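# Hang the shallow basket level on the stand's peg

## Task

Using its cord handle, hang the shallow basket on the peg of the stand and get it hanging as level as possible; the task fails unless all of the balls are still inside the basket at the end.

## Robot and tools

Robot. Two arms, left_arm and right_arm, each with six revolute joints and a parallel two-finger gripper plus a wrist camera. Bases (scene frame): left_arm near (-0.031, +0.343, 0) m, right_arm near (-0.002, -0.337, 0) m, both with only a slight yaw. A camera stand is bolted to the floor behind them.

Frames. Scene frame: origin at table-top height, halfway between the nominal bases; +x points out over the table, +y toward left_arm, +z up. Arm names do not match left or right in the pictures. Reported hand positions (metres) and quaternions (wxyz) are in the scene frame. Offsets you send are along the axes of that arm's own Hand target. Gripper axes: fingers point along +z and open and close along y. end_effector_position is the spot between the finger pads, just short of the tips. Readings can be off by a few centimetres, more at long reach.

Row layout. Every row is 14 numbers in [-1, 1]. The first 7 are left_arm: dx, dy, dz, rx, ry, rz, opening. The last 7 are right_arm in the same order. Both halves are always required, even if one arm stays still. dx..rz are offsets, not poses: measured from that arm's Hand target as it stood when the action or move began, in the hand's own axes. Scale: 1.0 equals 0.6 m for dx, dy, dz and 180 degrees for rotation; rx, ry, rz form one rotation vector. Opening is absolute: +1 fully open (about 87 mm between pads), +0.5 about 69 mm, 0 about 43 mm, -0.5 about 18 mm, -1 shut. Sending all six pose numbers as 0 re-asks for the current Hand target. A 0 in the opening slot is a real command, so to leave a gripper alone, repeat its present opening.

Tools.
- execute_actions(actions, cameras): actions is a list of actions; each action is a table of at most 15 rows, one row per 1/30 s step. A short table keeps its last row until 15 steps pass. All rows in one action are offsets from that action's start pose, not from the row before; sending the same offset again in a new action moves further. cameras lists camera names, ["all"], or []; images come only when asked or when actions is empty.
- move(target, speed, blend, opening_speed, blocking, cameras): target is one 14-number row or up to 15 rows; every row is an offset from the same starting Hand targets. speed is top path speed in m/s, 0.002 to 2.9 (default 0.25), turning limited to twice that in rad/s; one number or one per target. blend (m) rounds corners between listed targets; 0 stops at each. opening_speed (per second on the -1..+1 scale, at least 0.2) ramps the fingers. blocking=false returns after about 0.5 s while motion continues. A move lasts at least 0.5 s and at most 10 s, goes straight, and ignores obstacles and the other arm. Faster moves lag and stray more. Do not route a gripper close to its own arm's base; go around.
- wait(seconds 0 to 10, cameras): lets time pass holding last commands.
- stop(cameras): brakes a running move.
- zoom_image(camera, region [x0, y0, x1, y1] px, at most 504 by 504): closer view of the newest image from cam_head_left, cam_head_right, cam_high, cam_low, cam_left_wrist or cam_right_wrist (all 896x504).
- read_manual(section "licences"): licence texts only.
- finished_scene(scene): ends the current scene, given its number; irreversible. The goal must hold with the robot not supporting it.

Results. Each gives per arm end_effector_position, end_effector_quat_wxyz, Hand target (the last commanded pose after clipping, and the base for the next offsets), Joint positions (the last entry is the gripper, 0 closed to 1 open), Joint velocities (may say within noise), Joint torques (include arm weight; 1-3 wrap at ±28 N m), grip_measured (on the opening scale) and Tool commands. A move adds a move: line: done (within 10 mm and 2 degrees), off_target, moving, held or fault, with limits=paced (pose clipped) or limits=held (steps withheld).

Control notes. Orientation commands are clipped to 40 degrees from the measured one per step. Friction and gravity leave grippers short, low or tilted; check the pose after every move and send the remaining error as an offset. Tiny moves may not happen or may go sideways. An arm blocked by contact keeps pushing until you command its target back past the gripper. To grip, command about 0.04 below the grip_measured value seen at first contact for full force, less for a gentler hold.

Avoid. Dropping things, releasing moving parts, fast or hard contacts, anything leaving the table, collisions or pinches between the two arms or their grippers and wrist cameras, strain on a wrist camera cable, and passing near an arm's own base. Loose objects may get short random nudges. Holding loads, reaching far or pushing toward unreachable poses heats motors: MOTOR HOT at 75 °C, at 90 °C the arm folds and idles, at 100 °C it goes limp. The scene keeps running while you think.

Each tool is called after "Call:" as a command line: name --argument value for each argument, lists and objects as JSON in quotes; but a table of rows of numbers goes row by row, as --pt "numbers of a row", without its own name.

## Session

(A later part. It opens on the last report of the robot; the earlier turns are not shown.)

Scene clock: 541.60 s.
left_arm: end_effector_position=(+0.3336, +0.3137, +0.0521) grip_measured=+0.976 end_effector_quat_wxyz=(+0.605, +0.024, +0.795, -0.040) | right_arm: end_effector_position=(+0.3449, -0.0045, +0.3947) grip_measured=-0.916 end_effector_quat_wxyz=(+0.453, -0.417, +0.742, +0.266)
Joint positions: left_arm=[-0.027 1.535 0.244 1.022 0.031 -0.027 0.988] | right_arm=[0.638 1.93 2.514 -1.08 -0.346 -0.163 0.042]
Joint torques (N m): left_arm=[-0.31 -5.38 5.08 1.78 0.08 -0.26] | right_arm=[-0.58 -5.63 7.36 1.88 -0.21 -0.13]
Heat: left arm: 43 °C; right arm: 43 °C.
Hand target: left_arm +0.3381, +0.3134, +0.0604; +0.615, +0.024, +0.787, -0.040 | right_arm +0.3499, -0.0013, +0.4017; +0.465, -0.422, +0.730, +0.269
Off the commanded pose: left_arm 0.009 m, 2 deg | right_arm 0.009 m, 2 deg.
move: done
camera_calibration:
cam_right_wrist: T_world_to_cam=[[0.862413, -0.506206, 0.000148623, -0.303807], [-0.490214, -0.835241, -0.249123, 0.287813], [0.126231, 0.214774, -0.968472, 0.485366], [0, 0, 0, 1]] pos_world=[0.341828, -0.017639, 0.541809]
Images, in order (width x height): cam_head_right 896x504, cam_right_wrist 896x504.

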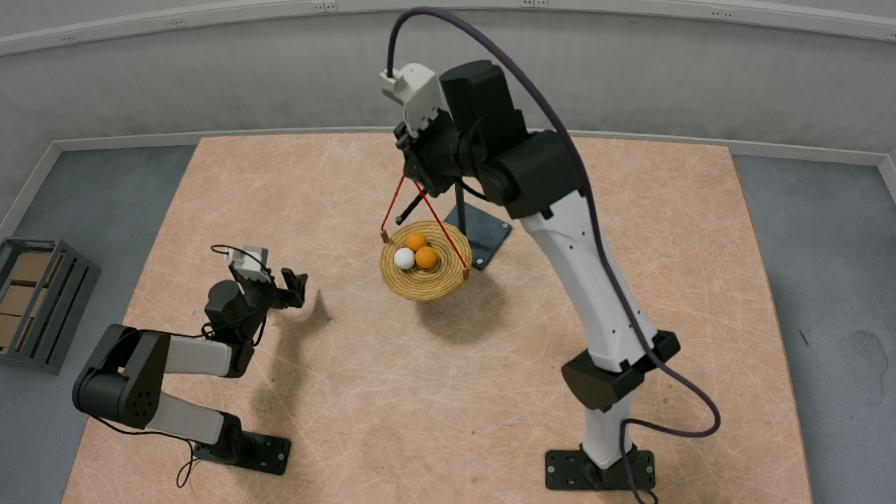

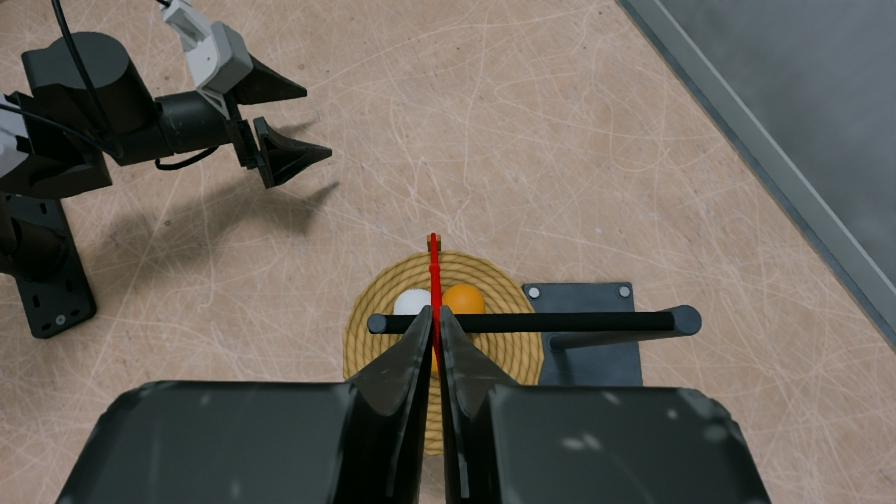

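Call:
move --target '[0, 0, 0, 0, 0, 0, 1.0, 0.0788, 0, 0.0478, 0, 0, 0, -1.0]' --speed 0.04 --cameras '["cam_right_wrist"]'

Call:
zoom_image --camera "cam_right_wrist" --region '[300, 220, 580, 504]'

Scene clock: 561.30 s.
left_arm: end_effector_position=(+0.3336, +0.3137, +0.0521) grip_measured=+0.976 end_effector_quat_wxyz=(+0.605, +0.024, +0.795, -0.040) | right_arm: end_effector_position=(+0.3560, +0.0040, +0.3211) grip_measured=-0.916 end_effector_quat_wxyz=(+0.431, -0.419, +0.755, +0.262)
Joint positions: left_arm=[-0.027 1.535 0.244 1.022 0.031 -0.027 0.988] | right_arm=[0.638 1.803 2.023 -0.77 -0.346 -0.165 0.042]
Joint torques (N m): left_arm=[-0.25 -5.33 5.01 1.78 0.1 -0.28] | right_arm=[0.1 -10.4 5.22 2.14 -0.13 -0.09]
Heat: left arm: 43 °C; right arm: 41 °C.
Hand target: left_arm +0.3381, +0.3134, +0.0604; +0.615, +0.024, +0.787, -0.040 | right_arm +0.3529, +0.0040, +0.3467; +0.465, -0.422, +0.730, +0.269
Off the commanded pose: left_arm 0.009 m, 2 deg | right_arm 0.026 m, 5 deg.
move: off_target (right_arm)
camera_calibration:
cam_right_wrist: T_world_to_cam=[[0.86288, -0.505063, -0.0186706, -0.303236], [-0.498135, -0.843639, -0.200338, 0.26931], [0.0854321, 0.182168, -0.979549, 0.429098], [0, 0, 0, 1]] pos_world=[0.35915, -0.00412142, 0.468613]
Images, in order (width x height): cam_right_wrist 896x504.

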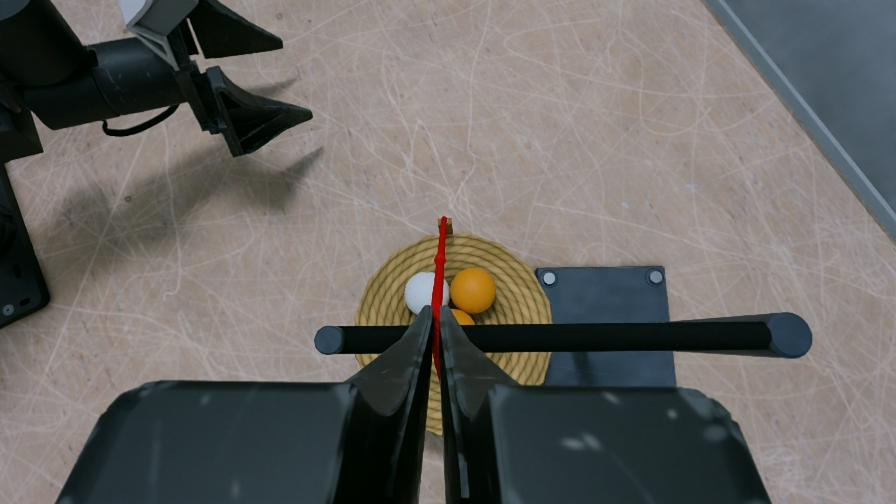

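Scaled by 1.775 from the camera's 896x504 image, which has a finer 1280x720 frame.

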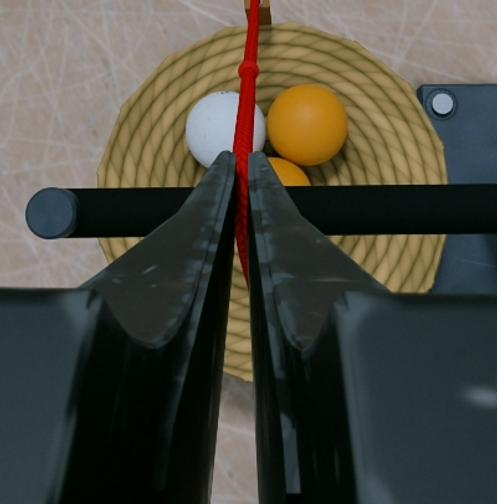

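Call:
move --target '[0, 0, 0, 0, 0, 0, 1.0, 0.0120, 0.0082, -0.0062, 0, 0, 0, -1.0]' --speed 0.025 --cameras '["cam_right_wrist"]'

Call:
zoom_image --camera "cam_right_wrist" --region '[300, 220, 580, 504]'

Scene clock: 575.70 s.
left_arm: end_effector_position=(+0.3336, +0.3137, +0.0521) grip_measured=+0.976 end_effector_quat_wxyz=(+0.605, +0.024, +0.795, -0.040) | right_arm: end_effector_position=(+0.3519, +0.0009, +0.3186) grip_measured=-0.916 end_effector_quat_wxyz=(+0.436, -0.419, +0.752, +0.263)
Joint positions: left_arm=[-0.027 1.535 0.244 1.022 0.031 -0.027 0.988] | right_arm=[0.638 1.761 1.948 -0.724 -0.346 -0.165 0.042]
Joint torques (N m): left_arm=[-0.16 -5.31 5.11 1.78 0.09 -0.28] | right_arm=[0.57 -10.18 5.19 2.03 -0.09 -0.06]
Heat: left arm: 43 °C; right arm: 40 °C.
Hand target: left_arm +0.3381, +0.3134, +0.0604; +0.615, +0.024, +0.787, -0.040 | right_arm +0.3454, +0.0009, +0.3417; +0.465, -0.422, +0.730, +0.269
Off the commanded pose: left_arm 0.009 m, 2 deg | right_arm 0.024 m, 4 deg.
move: off_target (right_arm)
camera_calibration:
cam_right_wrist: T_world_to_cam=[[0.863084, -0.504882, -0.0134551, -0.302999], [-0.495827, -0.841933, -0.212848, 0.267231], [0.0961346, 0.190377, -0.976993, 0.423043], [0, 0, 0, 1]] pos_world=[0.353345, -0.00852571, 0.466113]
Images, in order (width x height): cam_right_wrist 896x504.

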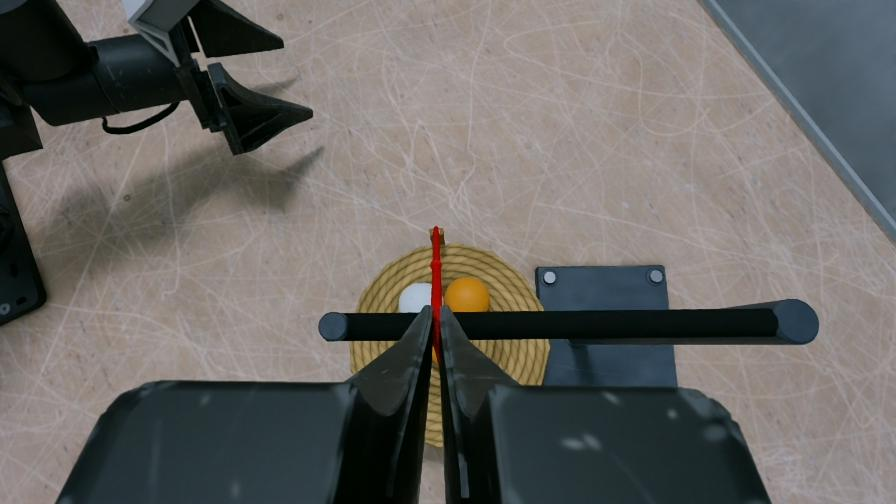

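Scaled by 1.775 from the camera's 896x504 image, which has a finer 1280x720 frame.

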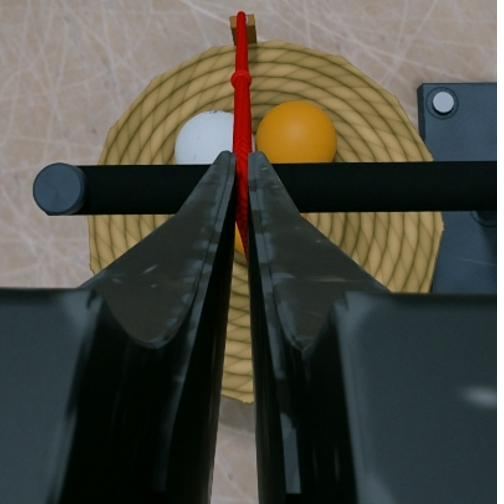

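Call:
move --target '[0, 0, 0, 0, 0, 0, 1.0, 0.0097, 0, 0.0027, 0, 0, 0, -1.0]' --speed 0.02 --cameras '["cam_right_wrist", "cam_head_right"]'

Call:
zoom_image --camera "cam_right_wrist" --region '[300, 220, 580, 504]'

Scene clock: 584.57 s.
left_arm: end_effector_position=(+0.3336, +0.3137, +0.0521) grip_measured=+0.976 end_effector_quat_wxyz=(+0.605, +0.024, +0.795, -0.040) | right_arm: end_effector_position=(+0.3517, +0.0007, +0.3182) grip_measured=-0.916 end_effector_quat_wxyz=(+0.444, -0.418, +0.747, +0.264)
Joint positions: left_arm=[-0.027 1.535 0.244 1.022 0.031 -0.027 0.988] | right_arm=[0.638 1.741 1.907 -0.685 -0.346 -0.165 0.042]
Joint torques (N m): left_arm=[-0.16 -5.31 5.2 1.77 0.07 -0.28] | right_arm=[0.54 -9.73 5.03 1.95 -0.1 -0.05]
Heat: left arm: 43 °C; right arm: 41 °C.
Hand target: left_arm +0.3381, +0.3134, +0.0604; +0.615, +0.024, +0.787, -0.040 | right_arm +0.3449, +0.0000, +0.3357; +0.465, -0.422, +0.730, +0.269
Off the commanded pose: left_arm 0.009 m, 2 deg | right_arm 0.019 m, 3 deg.
move: off_target (right_arm)
camera_calibration:
cam_right_wrist: T_world_to_cam=[[0.86321, -0.504801, -0.00664802, -0.30514], [-0.49271, -0.839519, -0.229009, 0.270893], [0.110023, 0.200959, -0.973402, 0.416583], [0, 0, 0, 1]] pos_world=[0.351038, -0.0103313, 0.465511]
Images, in order (width x height): cam_head_right 896x504, cam_right_wrist 896x504.

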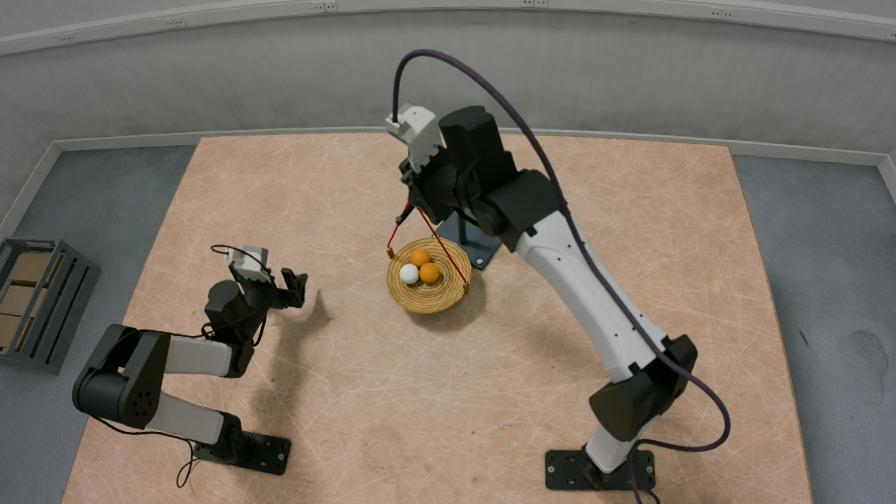

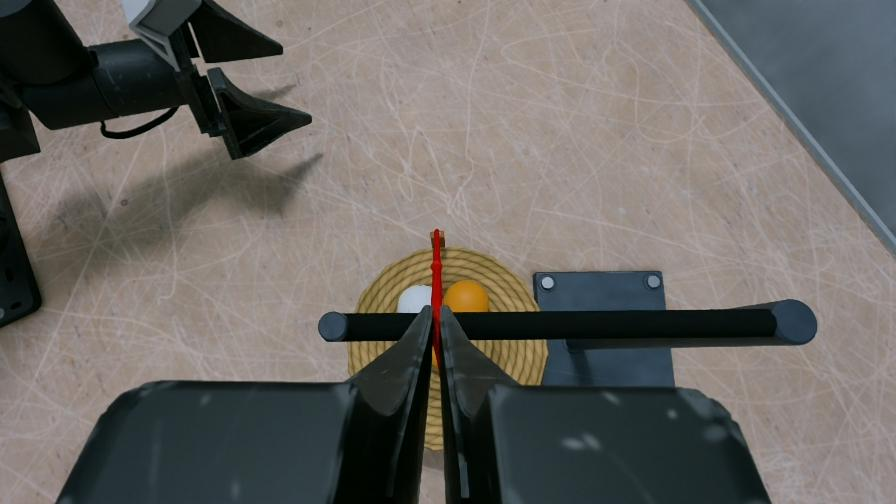

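Scaled by 1.775 from the camera's 896x504 image, which has a finer 1280x720 frame.

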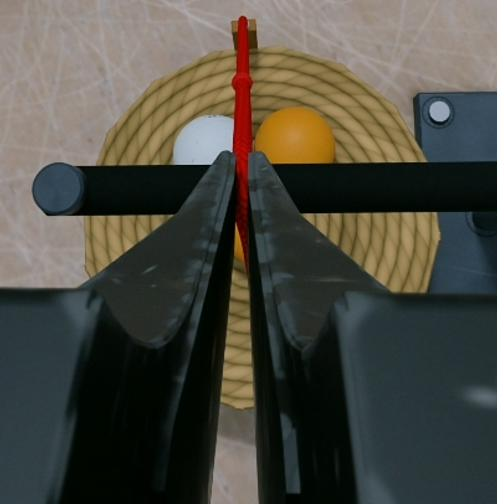

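Call:
move --target '[0, 0, 0, 0, 0, 0, 1.0, 0, 0, 0, 0, 0, 0, -0.5]' --speed 0.02 --opening_speed 0.35 --cameras '["cam_head_left", "cam_head_right", "cam_right_wrist"]'

Call:
zoom_image --camera "cam_right_wrist" --region '[300, 220, 580, 504]'

Call:
zoom_image --camera "cam_head_left" --region '[370, 180, 510, 330]'

Call:
zoom_image --camera "cam_head_right" --region '[360, 190, 500, 340]'

Scene clock: 597.20 s.
left_arm: end_effector_position=(+0.3336, +0.3137, +0.0521) grip_measured=+0.976 end_effector_quat_wxyz=(+0.605, +0.024, +0.795, -0.040) | right_arm: end_effector_position=(+0.3536, +0.0022, +0.3211) grip_measured=-0.500 end_effector_quat_wxyz=(+0.451, -0.418, +0.743, +0.265)
Joint positions: left_arm=[-0.027 1.535 0.244 1.022 0.031 -0.027 0.988] | right_arm=[0.638 1.741 1.907 -0.67 -0.346 -0.165 0.25]
Joint torques (N m): left_arm=[-0.14 -5.29 5.18 1.78 0.05 -0.26] | right_arm=[0.54 -9.74 5.04 1.82 -0.11 -0.06]
Heat: left arm: 43 °C; right arm: 41 °C.
Hand target: left_arm +0.3381, +0.3134, +0.0604; +0.615, +0.024, +0.787, -0.040 | right_arm +0.3449, +0.0000, +0.3358; +0.465, -0.422, +0.730, +0.269
Off the commanded pose: left_arm 0.009 m, 2 deg | right_arm 0.017 m, 2 deg.
move: off_target (right_arm)
camera_calibration:
cam_right_wrist: T_world_to_cam=[[0.863287, -0.504713, -0.000968203, -0.30784], [-0.489817, -0.837342, -0.24277, 0.277111], [0.121718, 0.210055, -0.970083, 0.413711], [0, 0, 0, 1]] pos_world=[0.351131, -0.010236, 0.46831]
Images, in order (width x height): cam_head_left 896x504, cam_head_right 896x504, cam_right_wrist 896x504.

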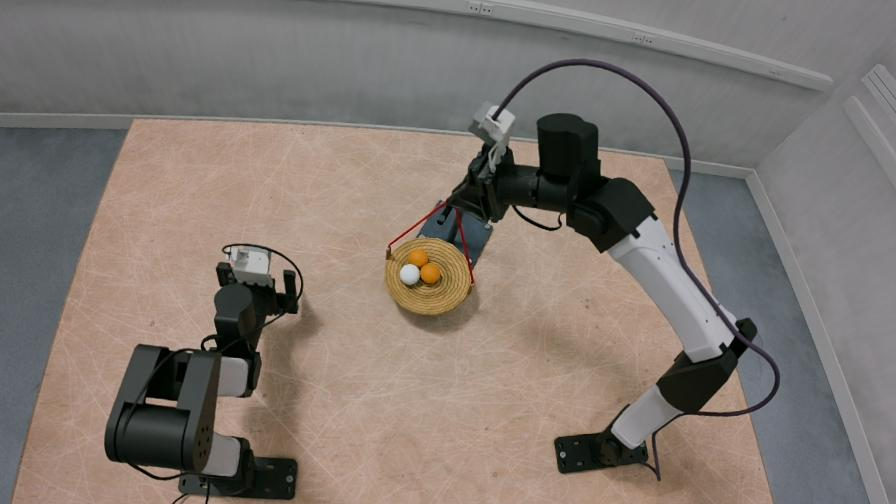

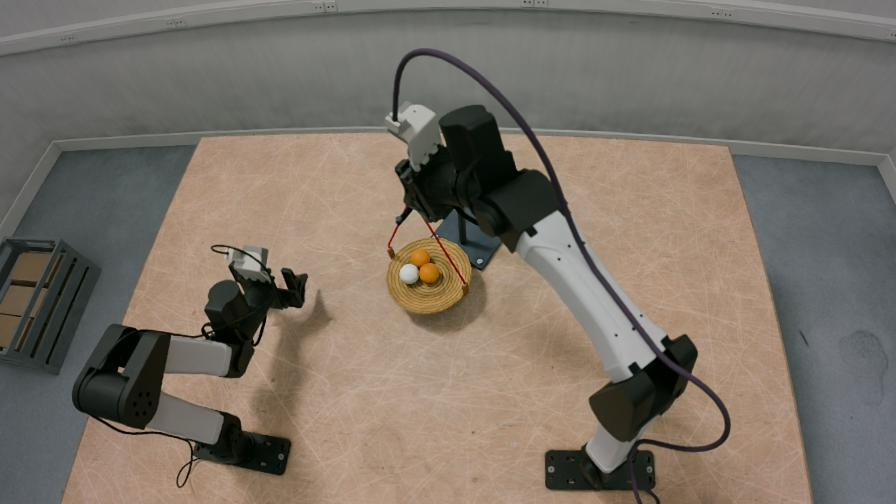

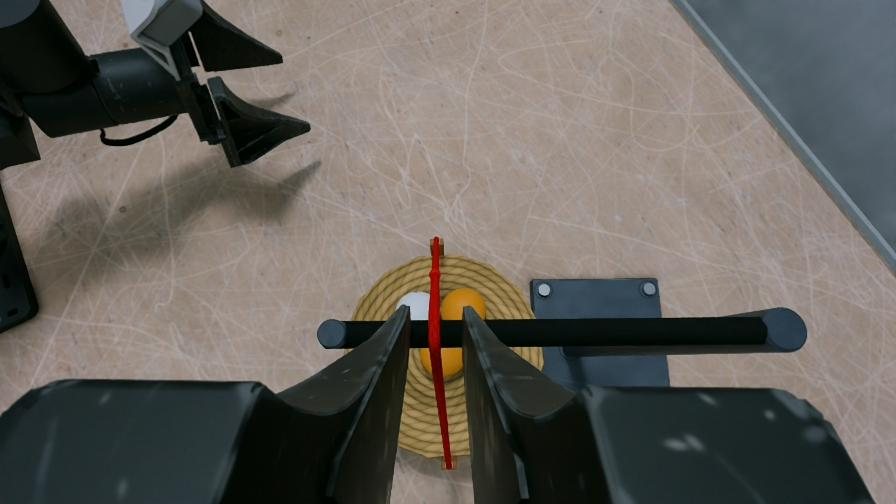

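Scaled by 1.775 from the camera's 896x504 image, which has a finer 1280x720 frame.

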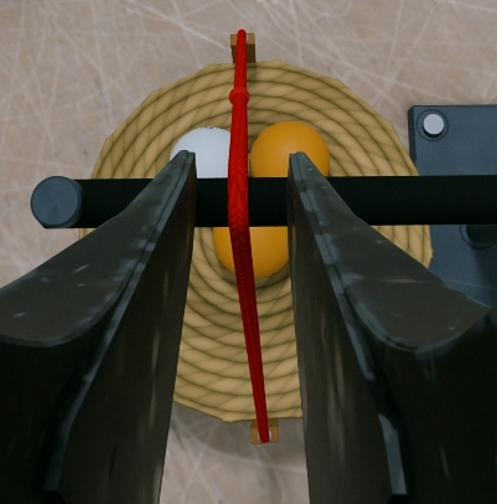

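Scaled by 3.360 from the camera's 896x504 image, which has a finer 1280x720 frame.

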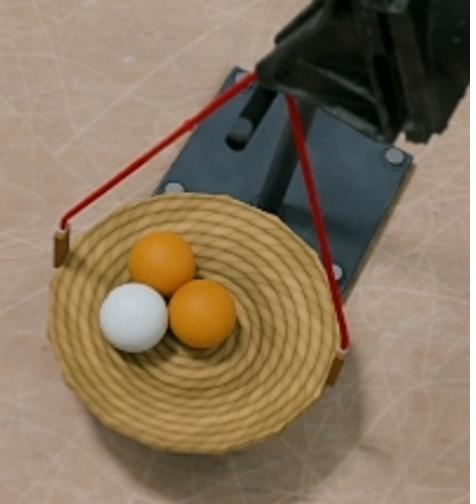

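Scaled by 3.360 from the camera's 896x504 image, which has a finer 1280x720 frame.

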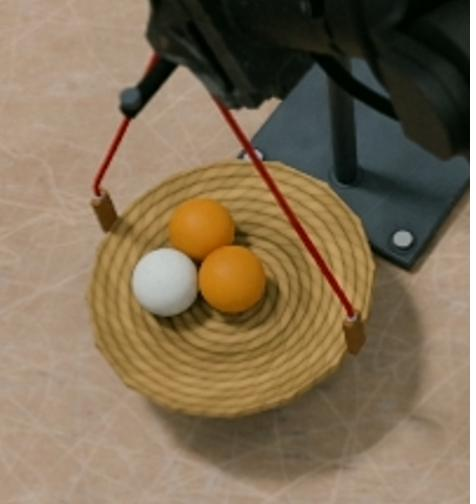

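Call:
wait --seconds 0.1 --cameras '["cam_low", "cam_high"]'

Call:
zoom_image --camera "cam_low" --region '[400, 160, 520, 280]'

Scene clock: 633.80 s.
left_arm: end_effector_position=(+0.3336, +0.3137, +0.0521) grip_measured=+0.976 end_effector_quat_wxyz=(+0.605, +0.024, +0.795, -0.040) | right_arm: end_effector_position=(+0.3536, +0.0022, +0.3211) grip_measured=-0.500 end_effector_quat_wxyz=(+0.451, -0.418, +0.743, +0.265)
Joint positions: left_arm=[-0.027 1.535 0.244 1.022 0.031 -0.027 0.988] | right_arm=[0.638 1.741 1.907 -0.67 -0.346 -0.165 0.25]
Joint torques (N m): left_arm=[-0.24 -5.33 5.08 1.79 0.08 -0.25] | right_arm=[0.51 -9.68 5.05 1.82 -0.08 -0.06]
Heat: left arm: 43 °C; right arm: 42 °C.
Hand target: left_arm +0.3381, +0.3134, +0.0604; +0.615, +0.024, +0.787, -0.040 | right_arm +0.3449, +0.0000, +0.3358; +0.465, -0.422, +0.730, +0.269
Tool commands: left_gripper/opening=+1.0 right_gripper/opening=-0.5
Off the commanded pose: left_arm 0.009 m, 2 deg | right_arm 0.017 m, 2 deg.
wait: 0.10 s; at rest from the start
Images, in order (width x height): cam_high 896x504, cam_low 896x504.

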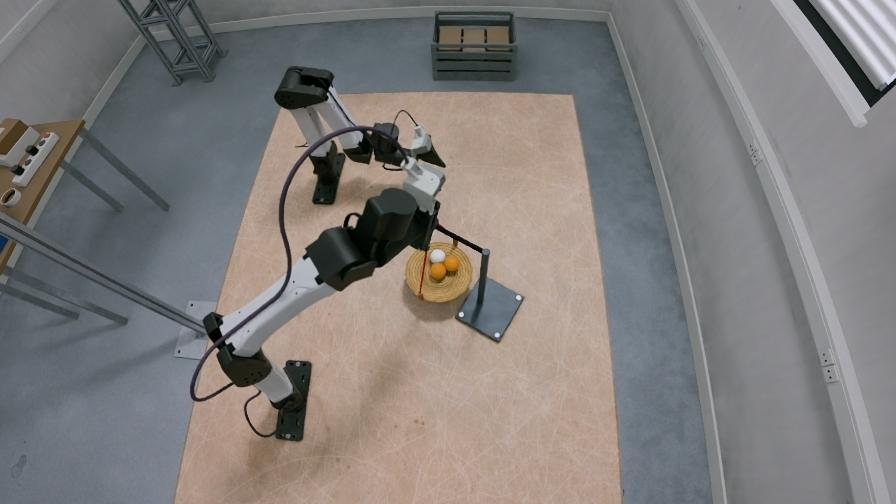

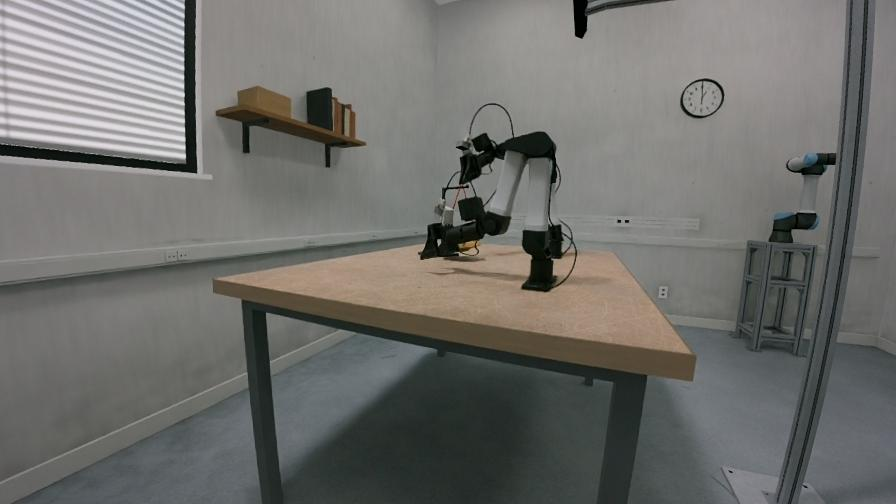

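Scaled by 4.200 from the camera's 896x504 image, which has a finer 1280x720 frame.

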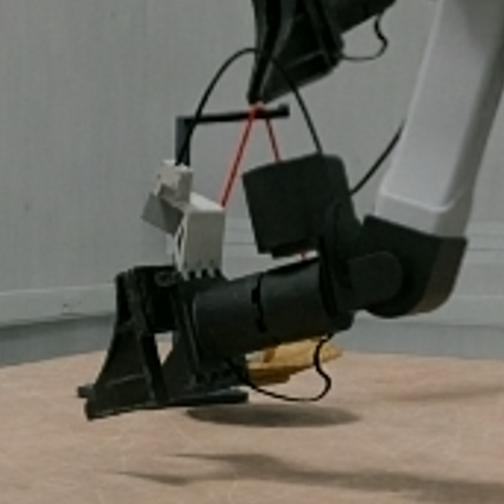

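Call:
move --target '[-0.4285, -0.0178, -0.1402, 0, 0, 0, 1.0, -0.0095, 0, 0.0047, 0, 0, 0, -0.5]' --speed 0.2 --cameras '["cam_low", "cam_right_wrist"]'

Call:
zoom_image --camera "cam_low" --region '[400, 160, 520, 280]'

Call:
zoom_image --camera "cam_right_wrist" --region '[300, 220, 580, 504]'

Scene clock: 664.20 s.
left_arm: end_effector_position=(+0.3164, +0.3148, +0.3171) grip_measured=+0.976 end_effector_quat_wxyz=(+0.605, +0.024, +0.795, -0.040) | right_arm: end_effector_position=(+0.3523, +0.0035, +0.3211) grip_measured=-0.500 end_effector_quat_wxyz=(+0.450, -0.419, +0.742, +0.266)
Joint positions: left_arm=[-0.027 1.018 1.123 -0.373 0.031 -0.027 0.988] | right_arm=[0.642 1.741 1.907 -0.67 -0.346 -0.165 0.25]
Joint torques (N m): left_arm=[-0.66 -2.19 8.95 1.69 0.03 -0.23] | right_arm=[0.62 -7.88 8.5 1.66 -0.06 -0.02]
Heat: left arm: 43 °C; right arm: 43 °C.
Hand target: left_arm +0.3180, +0.3137, +0.3303; +0.615, +0.024, +0.787, -0.040 | right_arm +0.3474, +0.0043, +0.3398; +0.465, -0.422, +0.730, +0.269
Off the commanded pose: left_arm 0.013 m, 2 deg | right_arm 0.019 m, 2 deg.
move: off_target (left_arm, right_arm)
camera_calibration:
cam_right_wrist: T_world_to_cam=[[0.865188, -0.501447, -0.000947025, -0.306745], [-0.486651, -0.839201, -0.242718, 0.276548], [0.120916, 0.210458, -0.970096, 0.413853], [0, 0, 0, 1]] pos_world=[0.349933, -0.00883513, 0.46831]
Images, in order (width x height): cam_low 896x504, cam_right_wrist 896x504.

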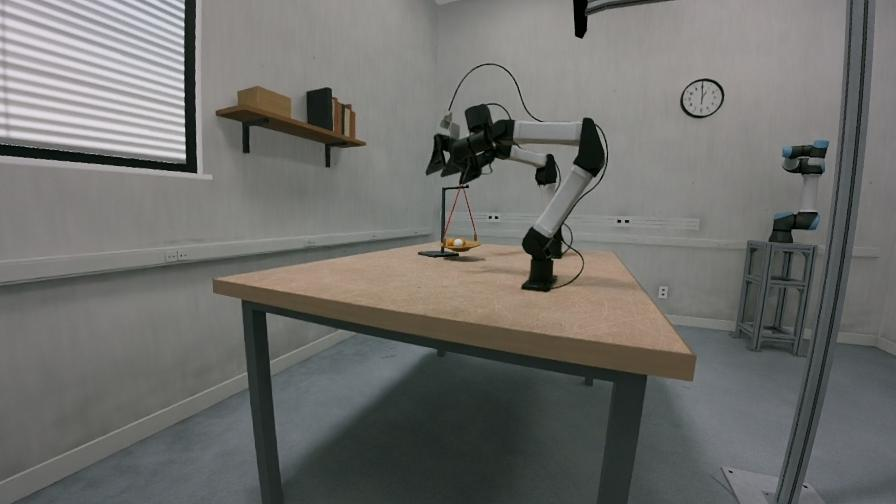

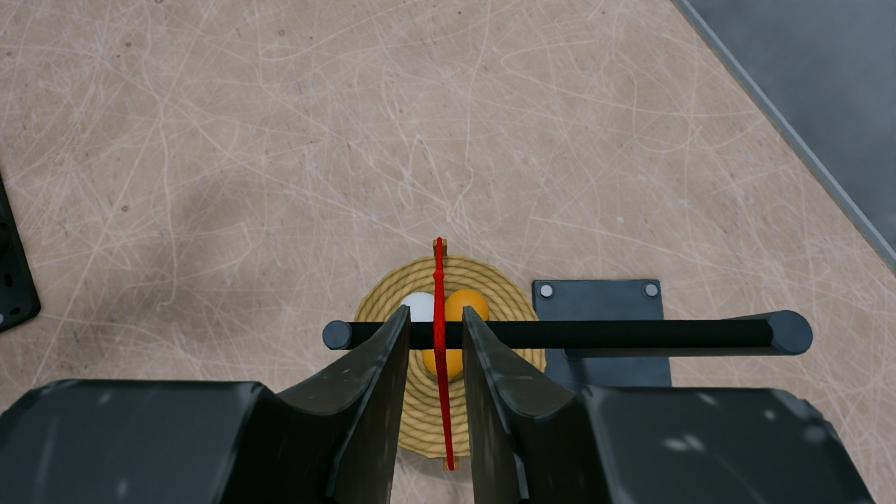

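Scaled by 4.200 from the camera's 896x504 image, which has a finer 1280x720 frame.

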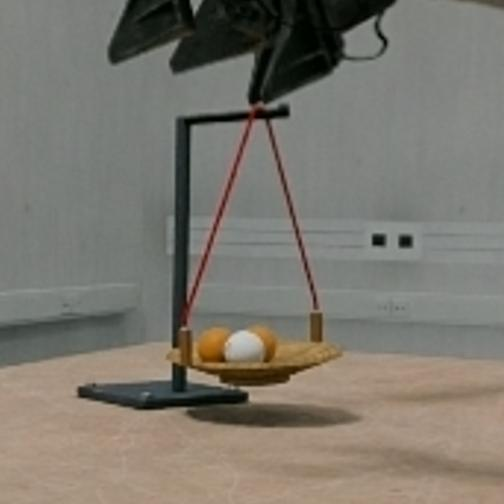

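Scaled by 1.775 from the camera's 896x504 image, which has a finer 1280x720 frame.

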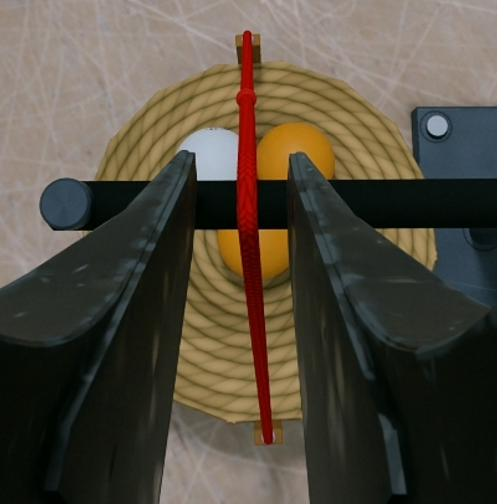

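Call:
move --target '[0, 0, 0, 0, 0, 0, 1.0, 0, 0, 0, 0, 0, 0, -1.0]' --speed 0.03 --opening_speed 0.8 --cameras '["cam_right_wrist"]'

Call:
zoom_image --camera "cam_right_wrist" --region '[300, 220, 580, 504]'

Scene clock: 690.23 s.
left_arm: end_effector_position=(+0.3164, +0.3148, +0.3171) grip_measured=+0.976 end_effector_quat_wxyz=(+0.605, +0.024, +0.795, -0.040) | right_arm: end_effector_position=(+0.3523, +0.0035, +0.3211) grip_measured=-0.991 end_effector_quat_wxyz=(+0.450, -0.419, +0.742, +0.266)
Joint positions: left_arm=[-0.027 1.018 1.123 -0.374 0.031 -0.027 0.988] | right_arm=[0.642 1.741 1.907 -0.67 -0.346 -0.165 0.005]
Joint torques (N m): left_arm=[-0.66 -2.21 9.16 1.68 0.02 -0.26] | right_arm=[0.58 -7.9 8.47 1.66 -0.05 -0.02]
Heat: left arm: 44 °C; right arm: 42 °C.
Hand target: left_arm +0.3180, +0.3137, +0.3304; +0.615, +0.024, +0.787, -0.040 | right_arm +0.3474, +0.0043, +0.3398; +0.465, -0.422, +0.730, +0.269
Off the commanded pose: left_arm 0.013 m, 2 deg | right_arm 0.019 m, 2 deg.
move: off_target (left_arm, right_arm)
camera_calibration:
cam_right_wrist: T_world_to_cam=[[0.865188, -0.501447, -0.000947025, -0.306745], [-0.486651, -0.839201, -0.242718, 0.276548], [0.120916, 0.210458, -0.970096, 0.413853], [0, 0, 0, 1]] pos_world=[0.349933, -0.00883513, 0.46831]
Images, in order (width x height): cam_right_wrist 896x504.

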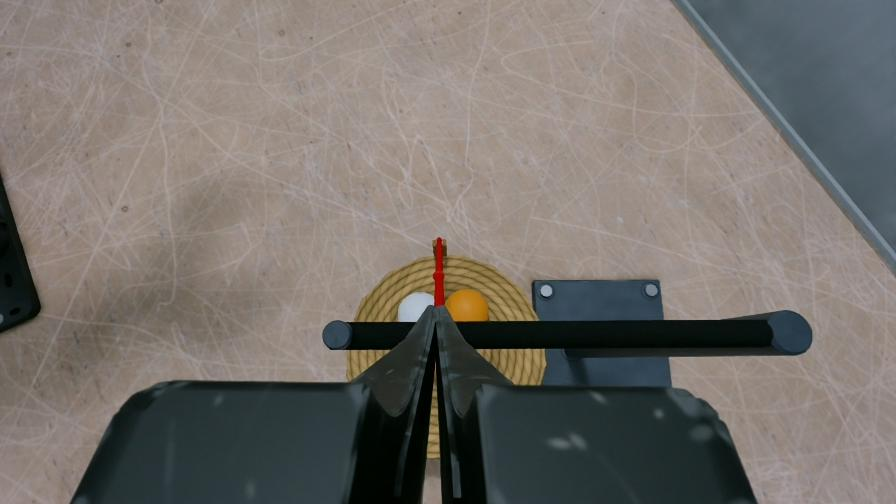

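Scaled by 1.775 from the camera's 896x504 image, which has a finer 1280x720 frame.

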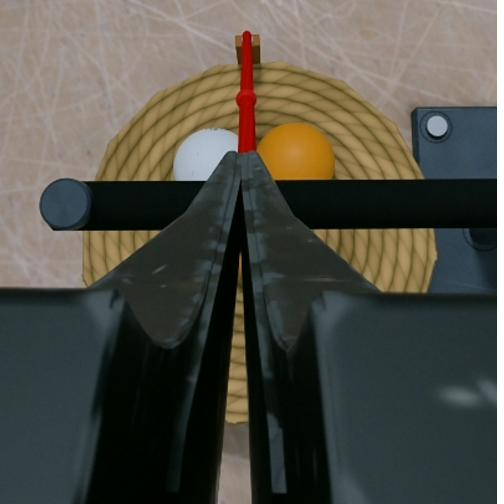

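Call:
move --pt "0 0 0 0 0 0 1.0 0 0 0 0 0 0 -0.5" --pt "0 0 0 0 0 0 1.0 0.0121 0 0.0056 0 0 0 -0.5" --pt "0 0 0 0 0 0 1.0 0.0121 0 0.0056 0 0 0 -1.0" --speed 0.03 --opening_speed 0.8 --cameras '["cam_right_wrist"]'

Call:
zoom_image --camera "cam_right_wrist" --region '[300, 220, 580, 504]'

Scene clock: 700.70 s.
left_arm: end_effector_position=(+0.3164, +0.3148, +0.3171) grip_measured=+0.976 end_effector_quat_wxyz=(+0.605, +0.024, +0.795, -0.040) | right_arm: end_effector_position=(+0.3542, +0.0050, +0.3243) grip_measured=-0.991 end_effector_quat_wxyz=(+0.457, -0.419, +0.738, +0.267)
Joint positions: left_arm=[-0.027 1.018 1.123 -0.374 0.031 -0.027 0.988] | right_arm=[0.642 1.741 1.907 -0.653 -0.346 -0.165 0.005]
Joint torques (N m): left_arm=[-0.64 -2.09 9.09 1.71 0.03 -0.26] | right_arm=[0.62 -8.88 4.7 1.83 -0.06 -0.02]
Heat: left arm: 44 °C; right arm: 42 °C.
Hand target: left_arm +0.3180, +0.3137, +0.3304; +0.615, +0.024, +0.787, -0.040 | right_arm +0.3474, +0.0043, +0.3318; +0.465, -0.422, +0.730, +0.269
Off the commanded pose: left_arm 0.013 m, 2 deg | right_arm 0.010 m, 1 deg.
move: off_target (left_arm)
camera_calibration:
cam_right_wrist: T_world_to_cam=[[0.865142, -0.5015, 0.00527688, -0.309656], [-0.48343, -0.836678, -0.257422, 0.283094], [0.133512, 0.220155, -0.966285, 0.410645], [0, 0, 0, 1]] pos_world=[0.349926, -0.00884024, 0.471309]
Images, in order (width x height): cam_right_wrist 896x504.

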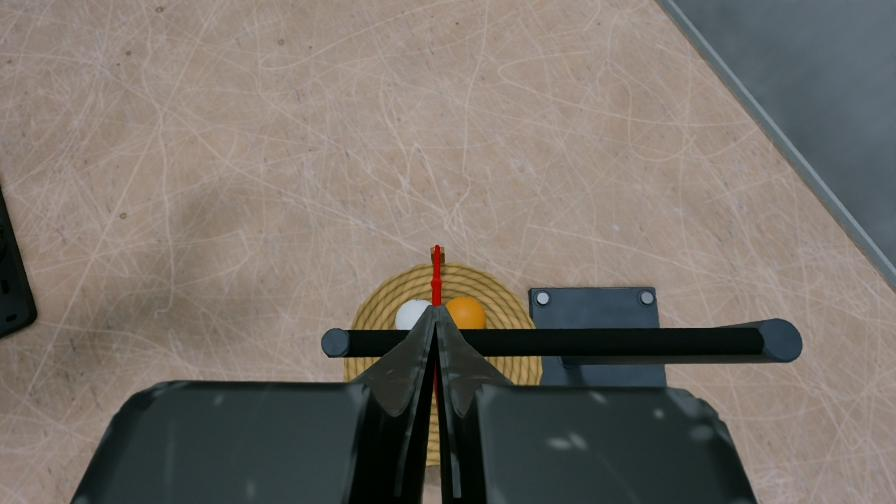

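Scaled by 1.775 from the camera's 896x504 image, which has a finer 1280x720 frame.

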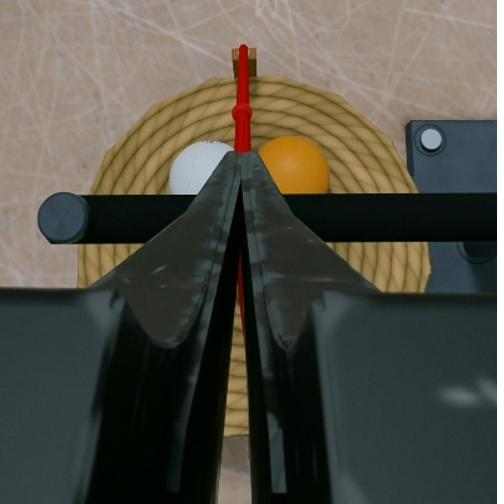

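Call:
move --pt "0 0 0 0 0 0 1.0 0 0 0 0 0 0 -0.5" --pt "0 0 0 0 0 0 1.0 -0.0302 0 -0.0141 0 0 0 -0.5" --pt "0 0 0 0 0 0 1.0 0.0091 0 0.0042 0 0 0 -0.5" --speed 0.04 --opening_speed 0.8 --cameras '["cam_right_wrist"]'

Call:
zoom_image --camera "cam_right_wrist" --region '[300, 220, 580, 504]'

Scene clock: 718.37 s.
left_arm: end_effector_position=(+0.3164, +0.3148, +0.3171) grip_measured=+0.976 end_effector_quat_wxyz=(+0.605, +0.024, +0.795, -0.040) | right_arm: end_effector_position=(+0.3555, +0.0060, +0.3155) grip_measured=-0.500 end_effector_quat_wxyz=(+0.455, -0.419, +0.739, +0.267)
Joint positions: left_arm=[-0.027 1.018 1.123 -0.374 0.031 -0.027 0.988] | right_arm=[0.642 1.736 1.868 -0.622 -0.346 -0.165 0.25]
Joint torques (N m): left_arm=[-0.66 -2.13 9.2 1.69 0.05 -0.3] | right_arm=[0.62 -9.31 4.89 1.81 -0.05 -0.02]
Heat: left arm: 44 °C; right arm: 42 °C.
Hand target: left_arm +0.3180, +0.3137, +0.3304; +0.615, +0.024, +0.787, -0.040 | right_arm +0.3474, +0.0043, +0.3257; +0.465, -0.422, +0.730, +0.269
Off the commanded pose: left_arm 0.013 m, 2 deg | right_arm 0.013 m, 2 deg.
move: off_target (left_arm, right_arm)
camera_calibration:
cam_right_wrist: T_world_to_cam=[[0.865184, -0.501441, 0.003725, -0.309726], [-0.484226, -0.837367, -0.253656, 0.281273], [0.130313, 0.217656, -0.967287, 0.403198], [0, 0, 0, 1]] pos_world=[0.351628, -0.00753891, 0.462509]
Images, in order (width x height): cam_right_wrist 896x504.

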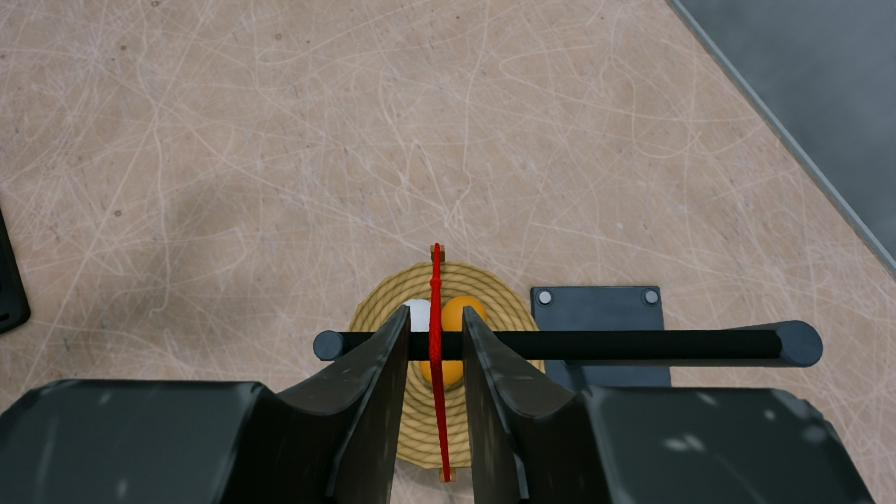

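Scaled by 1.775 from the camera's 896x504 image, which has a finer 1280x720 frame.

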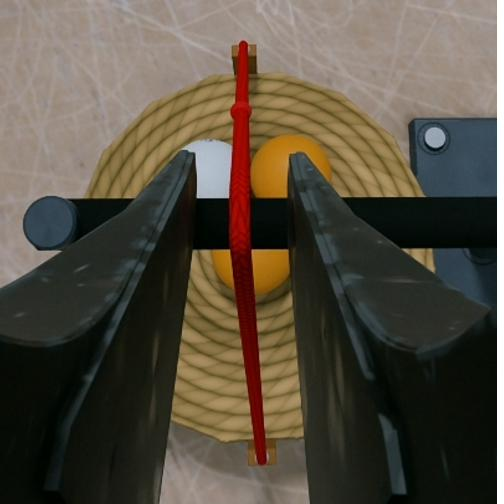

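Call:
move --target '[0, 0, 0, 0, 0, 0, 1.0, 0, 0, 0, 0, 0, 0, -1.0]' --speed 0.03 --opening_speed 0.8 --cameras '["cam_right_wrist"]'

Call:
zoom_image --camera "cam_right_wrist" --region '[300, 220, 580, 504]'

Scene clock: 728.50 s.
left_arm: end_effector_position=(+0.3164, +0.3148, +0.3171) grip_measured=+0.976 end_effector_quat_wxyz=(+0.605, +0.024, +0.795, -0.040) | right_arm: end_effector_position=(+0.3555, +0.0060, +0.3155) grip_measured=-0.900 end_effector_quat_wxyz=(+0.455, -0.419, +0.739, +0.267)
Joint positions: left_arm=[-0.027 1.018 1.123 -0.374 0.031 -0.027 0.988] | right_arm=[0.642 1.736 1.868 -0.622 -0.346 -0.165 0.05]
Joint torques (N m): left_arm=[-0.62 -2.1 9.11 1.69 0.06 -0.27] | right_arm=[0.61 -9.35 4.89 1.8 -0.04 -0.01]
Heat: left arm: 44 °C; right arm: 44 °C.
Hand target: left_arm +0.3180, +0.3137, +0.3304; +0.615, +0.024, +0.787, -0.040 | right_arm +0.3474, +0.0043, +0.3257; +0.465, -0.422, +0.730, +0.269
Off the commanded pose: left_arm 0.013 m, 2 deg | right_arm 0.013 m, 2 deg.
move: off_target (left_arm, right_arm)
camera_calibration:
cam_right_wrist: T_world_to_cam=[[0.865145, -0.501507, 0.00381798, -0.309756], [-0.484215, -0.837249, -0.254065, 0.281484], [0.130612, 0.217954, -0.96718, 0.403142], [0, 0, 0, 1]] pos_world=[0.351628, -0.00753909, 0.462609]
Images, in order (width x height): cam_right_wrist 896x504.

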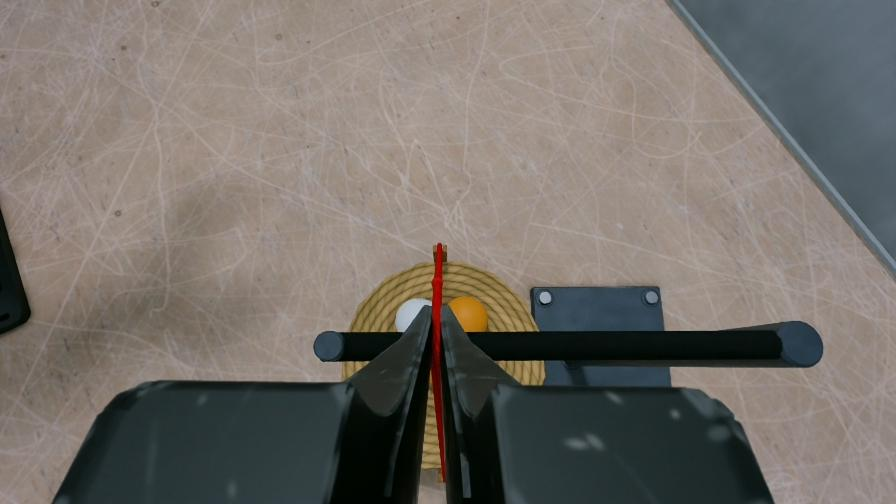

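Scaled by 1.775 from the camera's 896x504 image, which has a finer 1280x720 frame.

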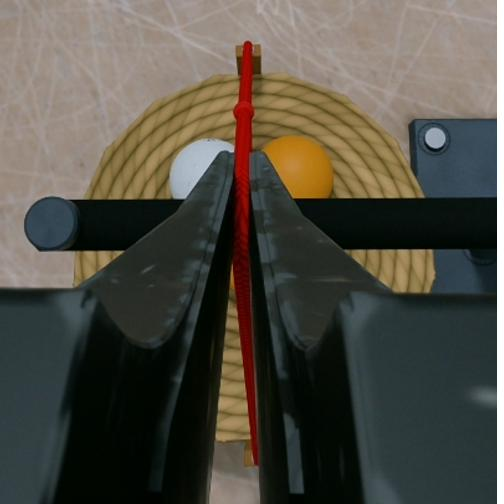

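Call:
move --target '[0, 0, 0, 0, 0, 0, 1.0, -0.0365, 0, -0.0243, 0, 0, 0, -1.0]' --speed 0.03 --cameras '["cam_right_wrist", "cam_low"]'

Call:
zoom_image --camera "cam_right_wrist" --region '[300, 220, 580, 504]'

Call:
zoom_image --camera "cam_low" --region '[400, 160, 520, 280]'

Scene clock: 735.80 s.
left_arm: end_effector_position=(+0.3164, +0.3148, +0.3171) grip_measured=+0.976 end_effector_quat_wxyz=(+0.605, +0.024, +0.795, -0.040) | right_arm: end_effector_position=(+0.3447, -0.0024, +0.3350) grip_measured=-0.900 end_effector_quat_wxyz=(+0.447, -0.420, +0.744, +0.265)
Joint positions: left_arm=[-0.027 1.018 1.123 -0.374 0.031 -0.027 0.988] | right_arm=[0.642 1.736 1.97 -0.745 -0.346 -0.165 0.05]
Joint torques (N m): left_arm=[-0.68 -2.14 9.06 1.7 0.06 -0.29] | right_arm=[0.24 -6.61 8.69 1.81 -0.09 -0.04]
Heat: left arm: 44 °C; right arm: 45 °C.
Hand target: left_arm +0.3180, +0.3137, +0.3304; +0.615, +0.024, +0.787, -0.040 | right_arm +0.3454, +0.0008, +0.3518; +0.465, -0.422, +0.730, +0.269
Off the commanded pose: left_arm 0.013 m, 2 deg | right_arm 0.017 m, 3 deg.
move: off_target (left_arm, right_arm)
camera_calibration:
cam_right_wrist: T_world_to_cam=[[0.865182, -0.501443, -0.00394972, -0.302093], [-0.488135, -0.840366, -0.235603, 0.269387], [0.114822, 0.205767, -0.971841, 0.432206], [0, 0, 0, 1]] pos_world=[0.343236, -0.0140327, 0.482311]
Images, in order (width x height): cam_low 896x504, cam_right_wrist 896x504.

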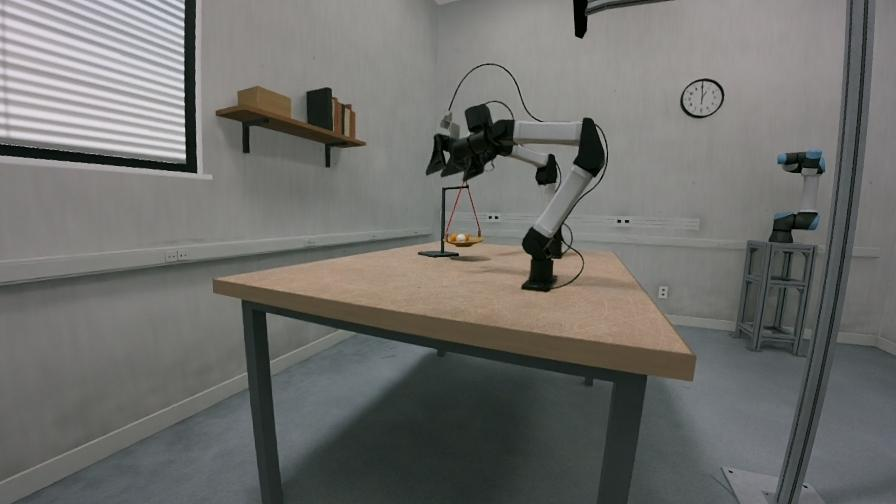

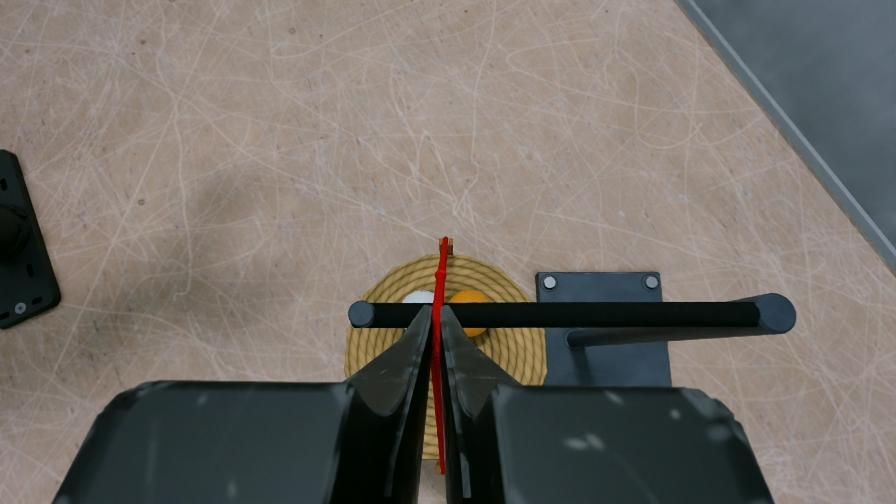

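Scaled by 1.775 from the camera's 896x504 image, which has a finer 1280x720 frame.

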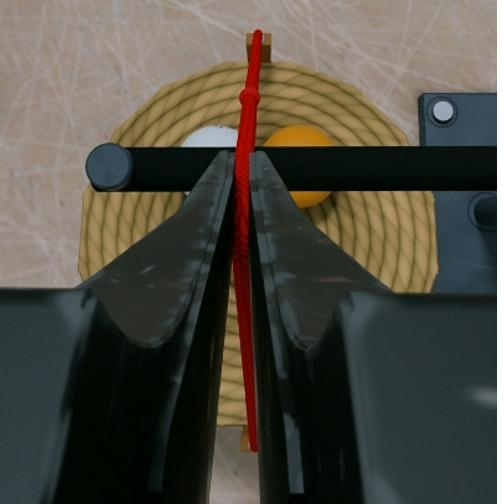

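Scaled by 4.200 from the camera's 896x504 image, which has a finer 1280x720 frame.

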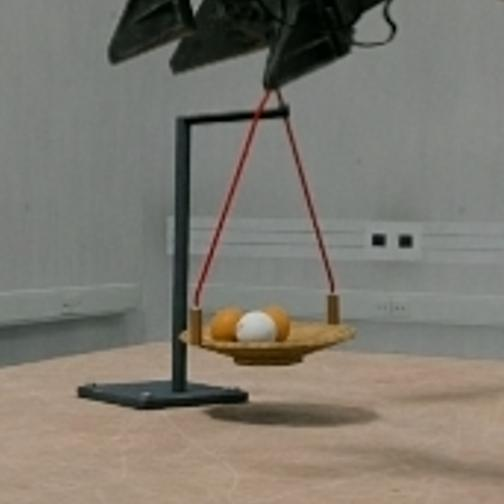

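Call:
zoom_image --camera "cam_low" --region '[438, 220, 492, 256]'

Scaled by 9.333 from the camera's 896x504 image, which has a finer 1280x720 frame.

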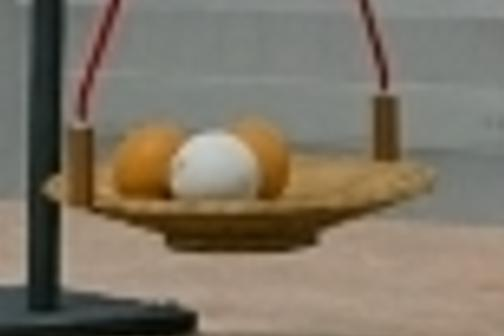

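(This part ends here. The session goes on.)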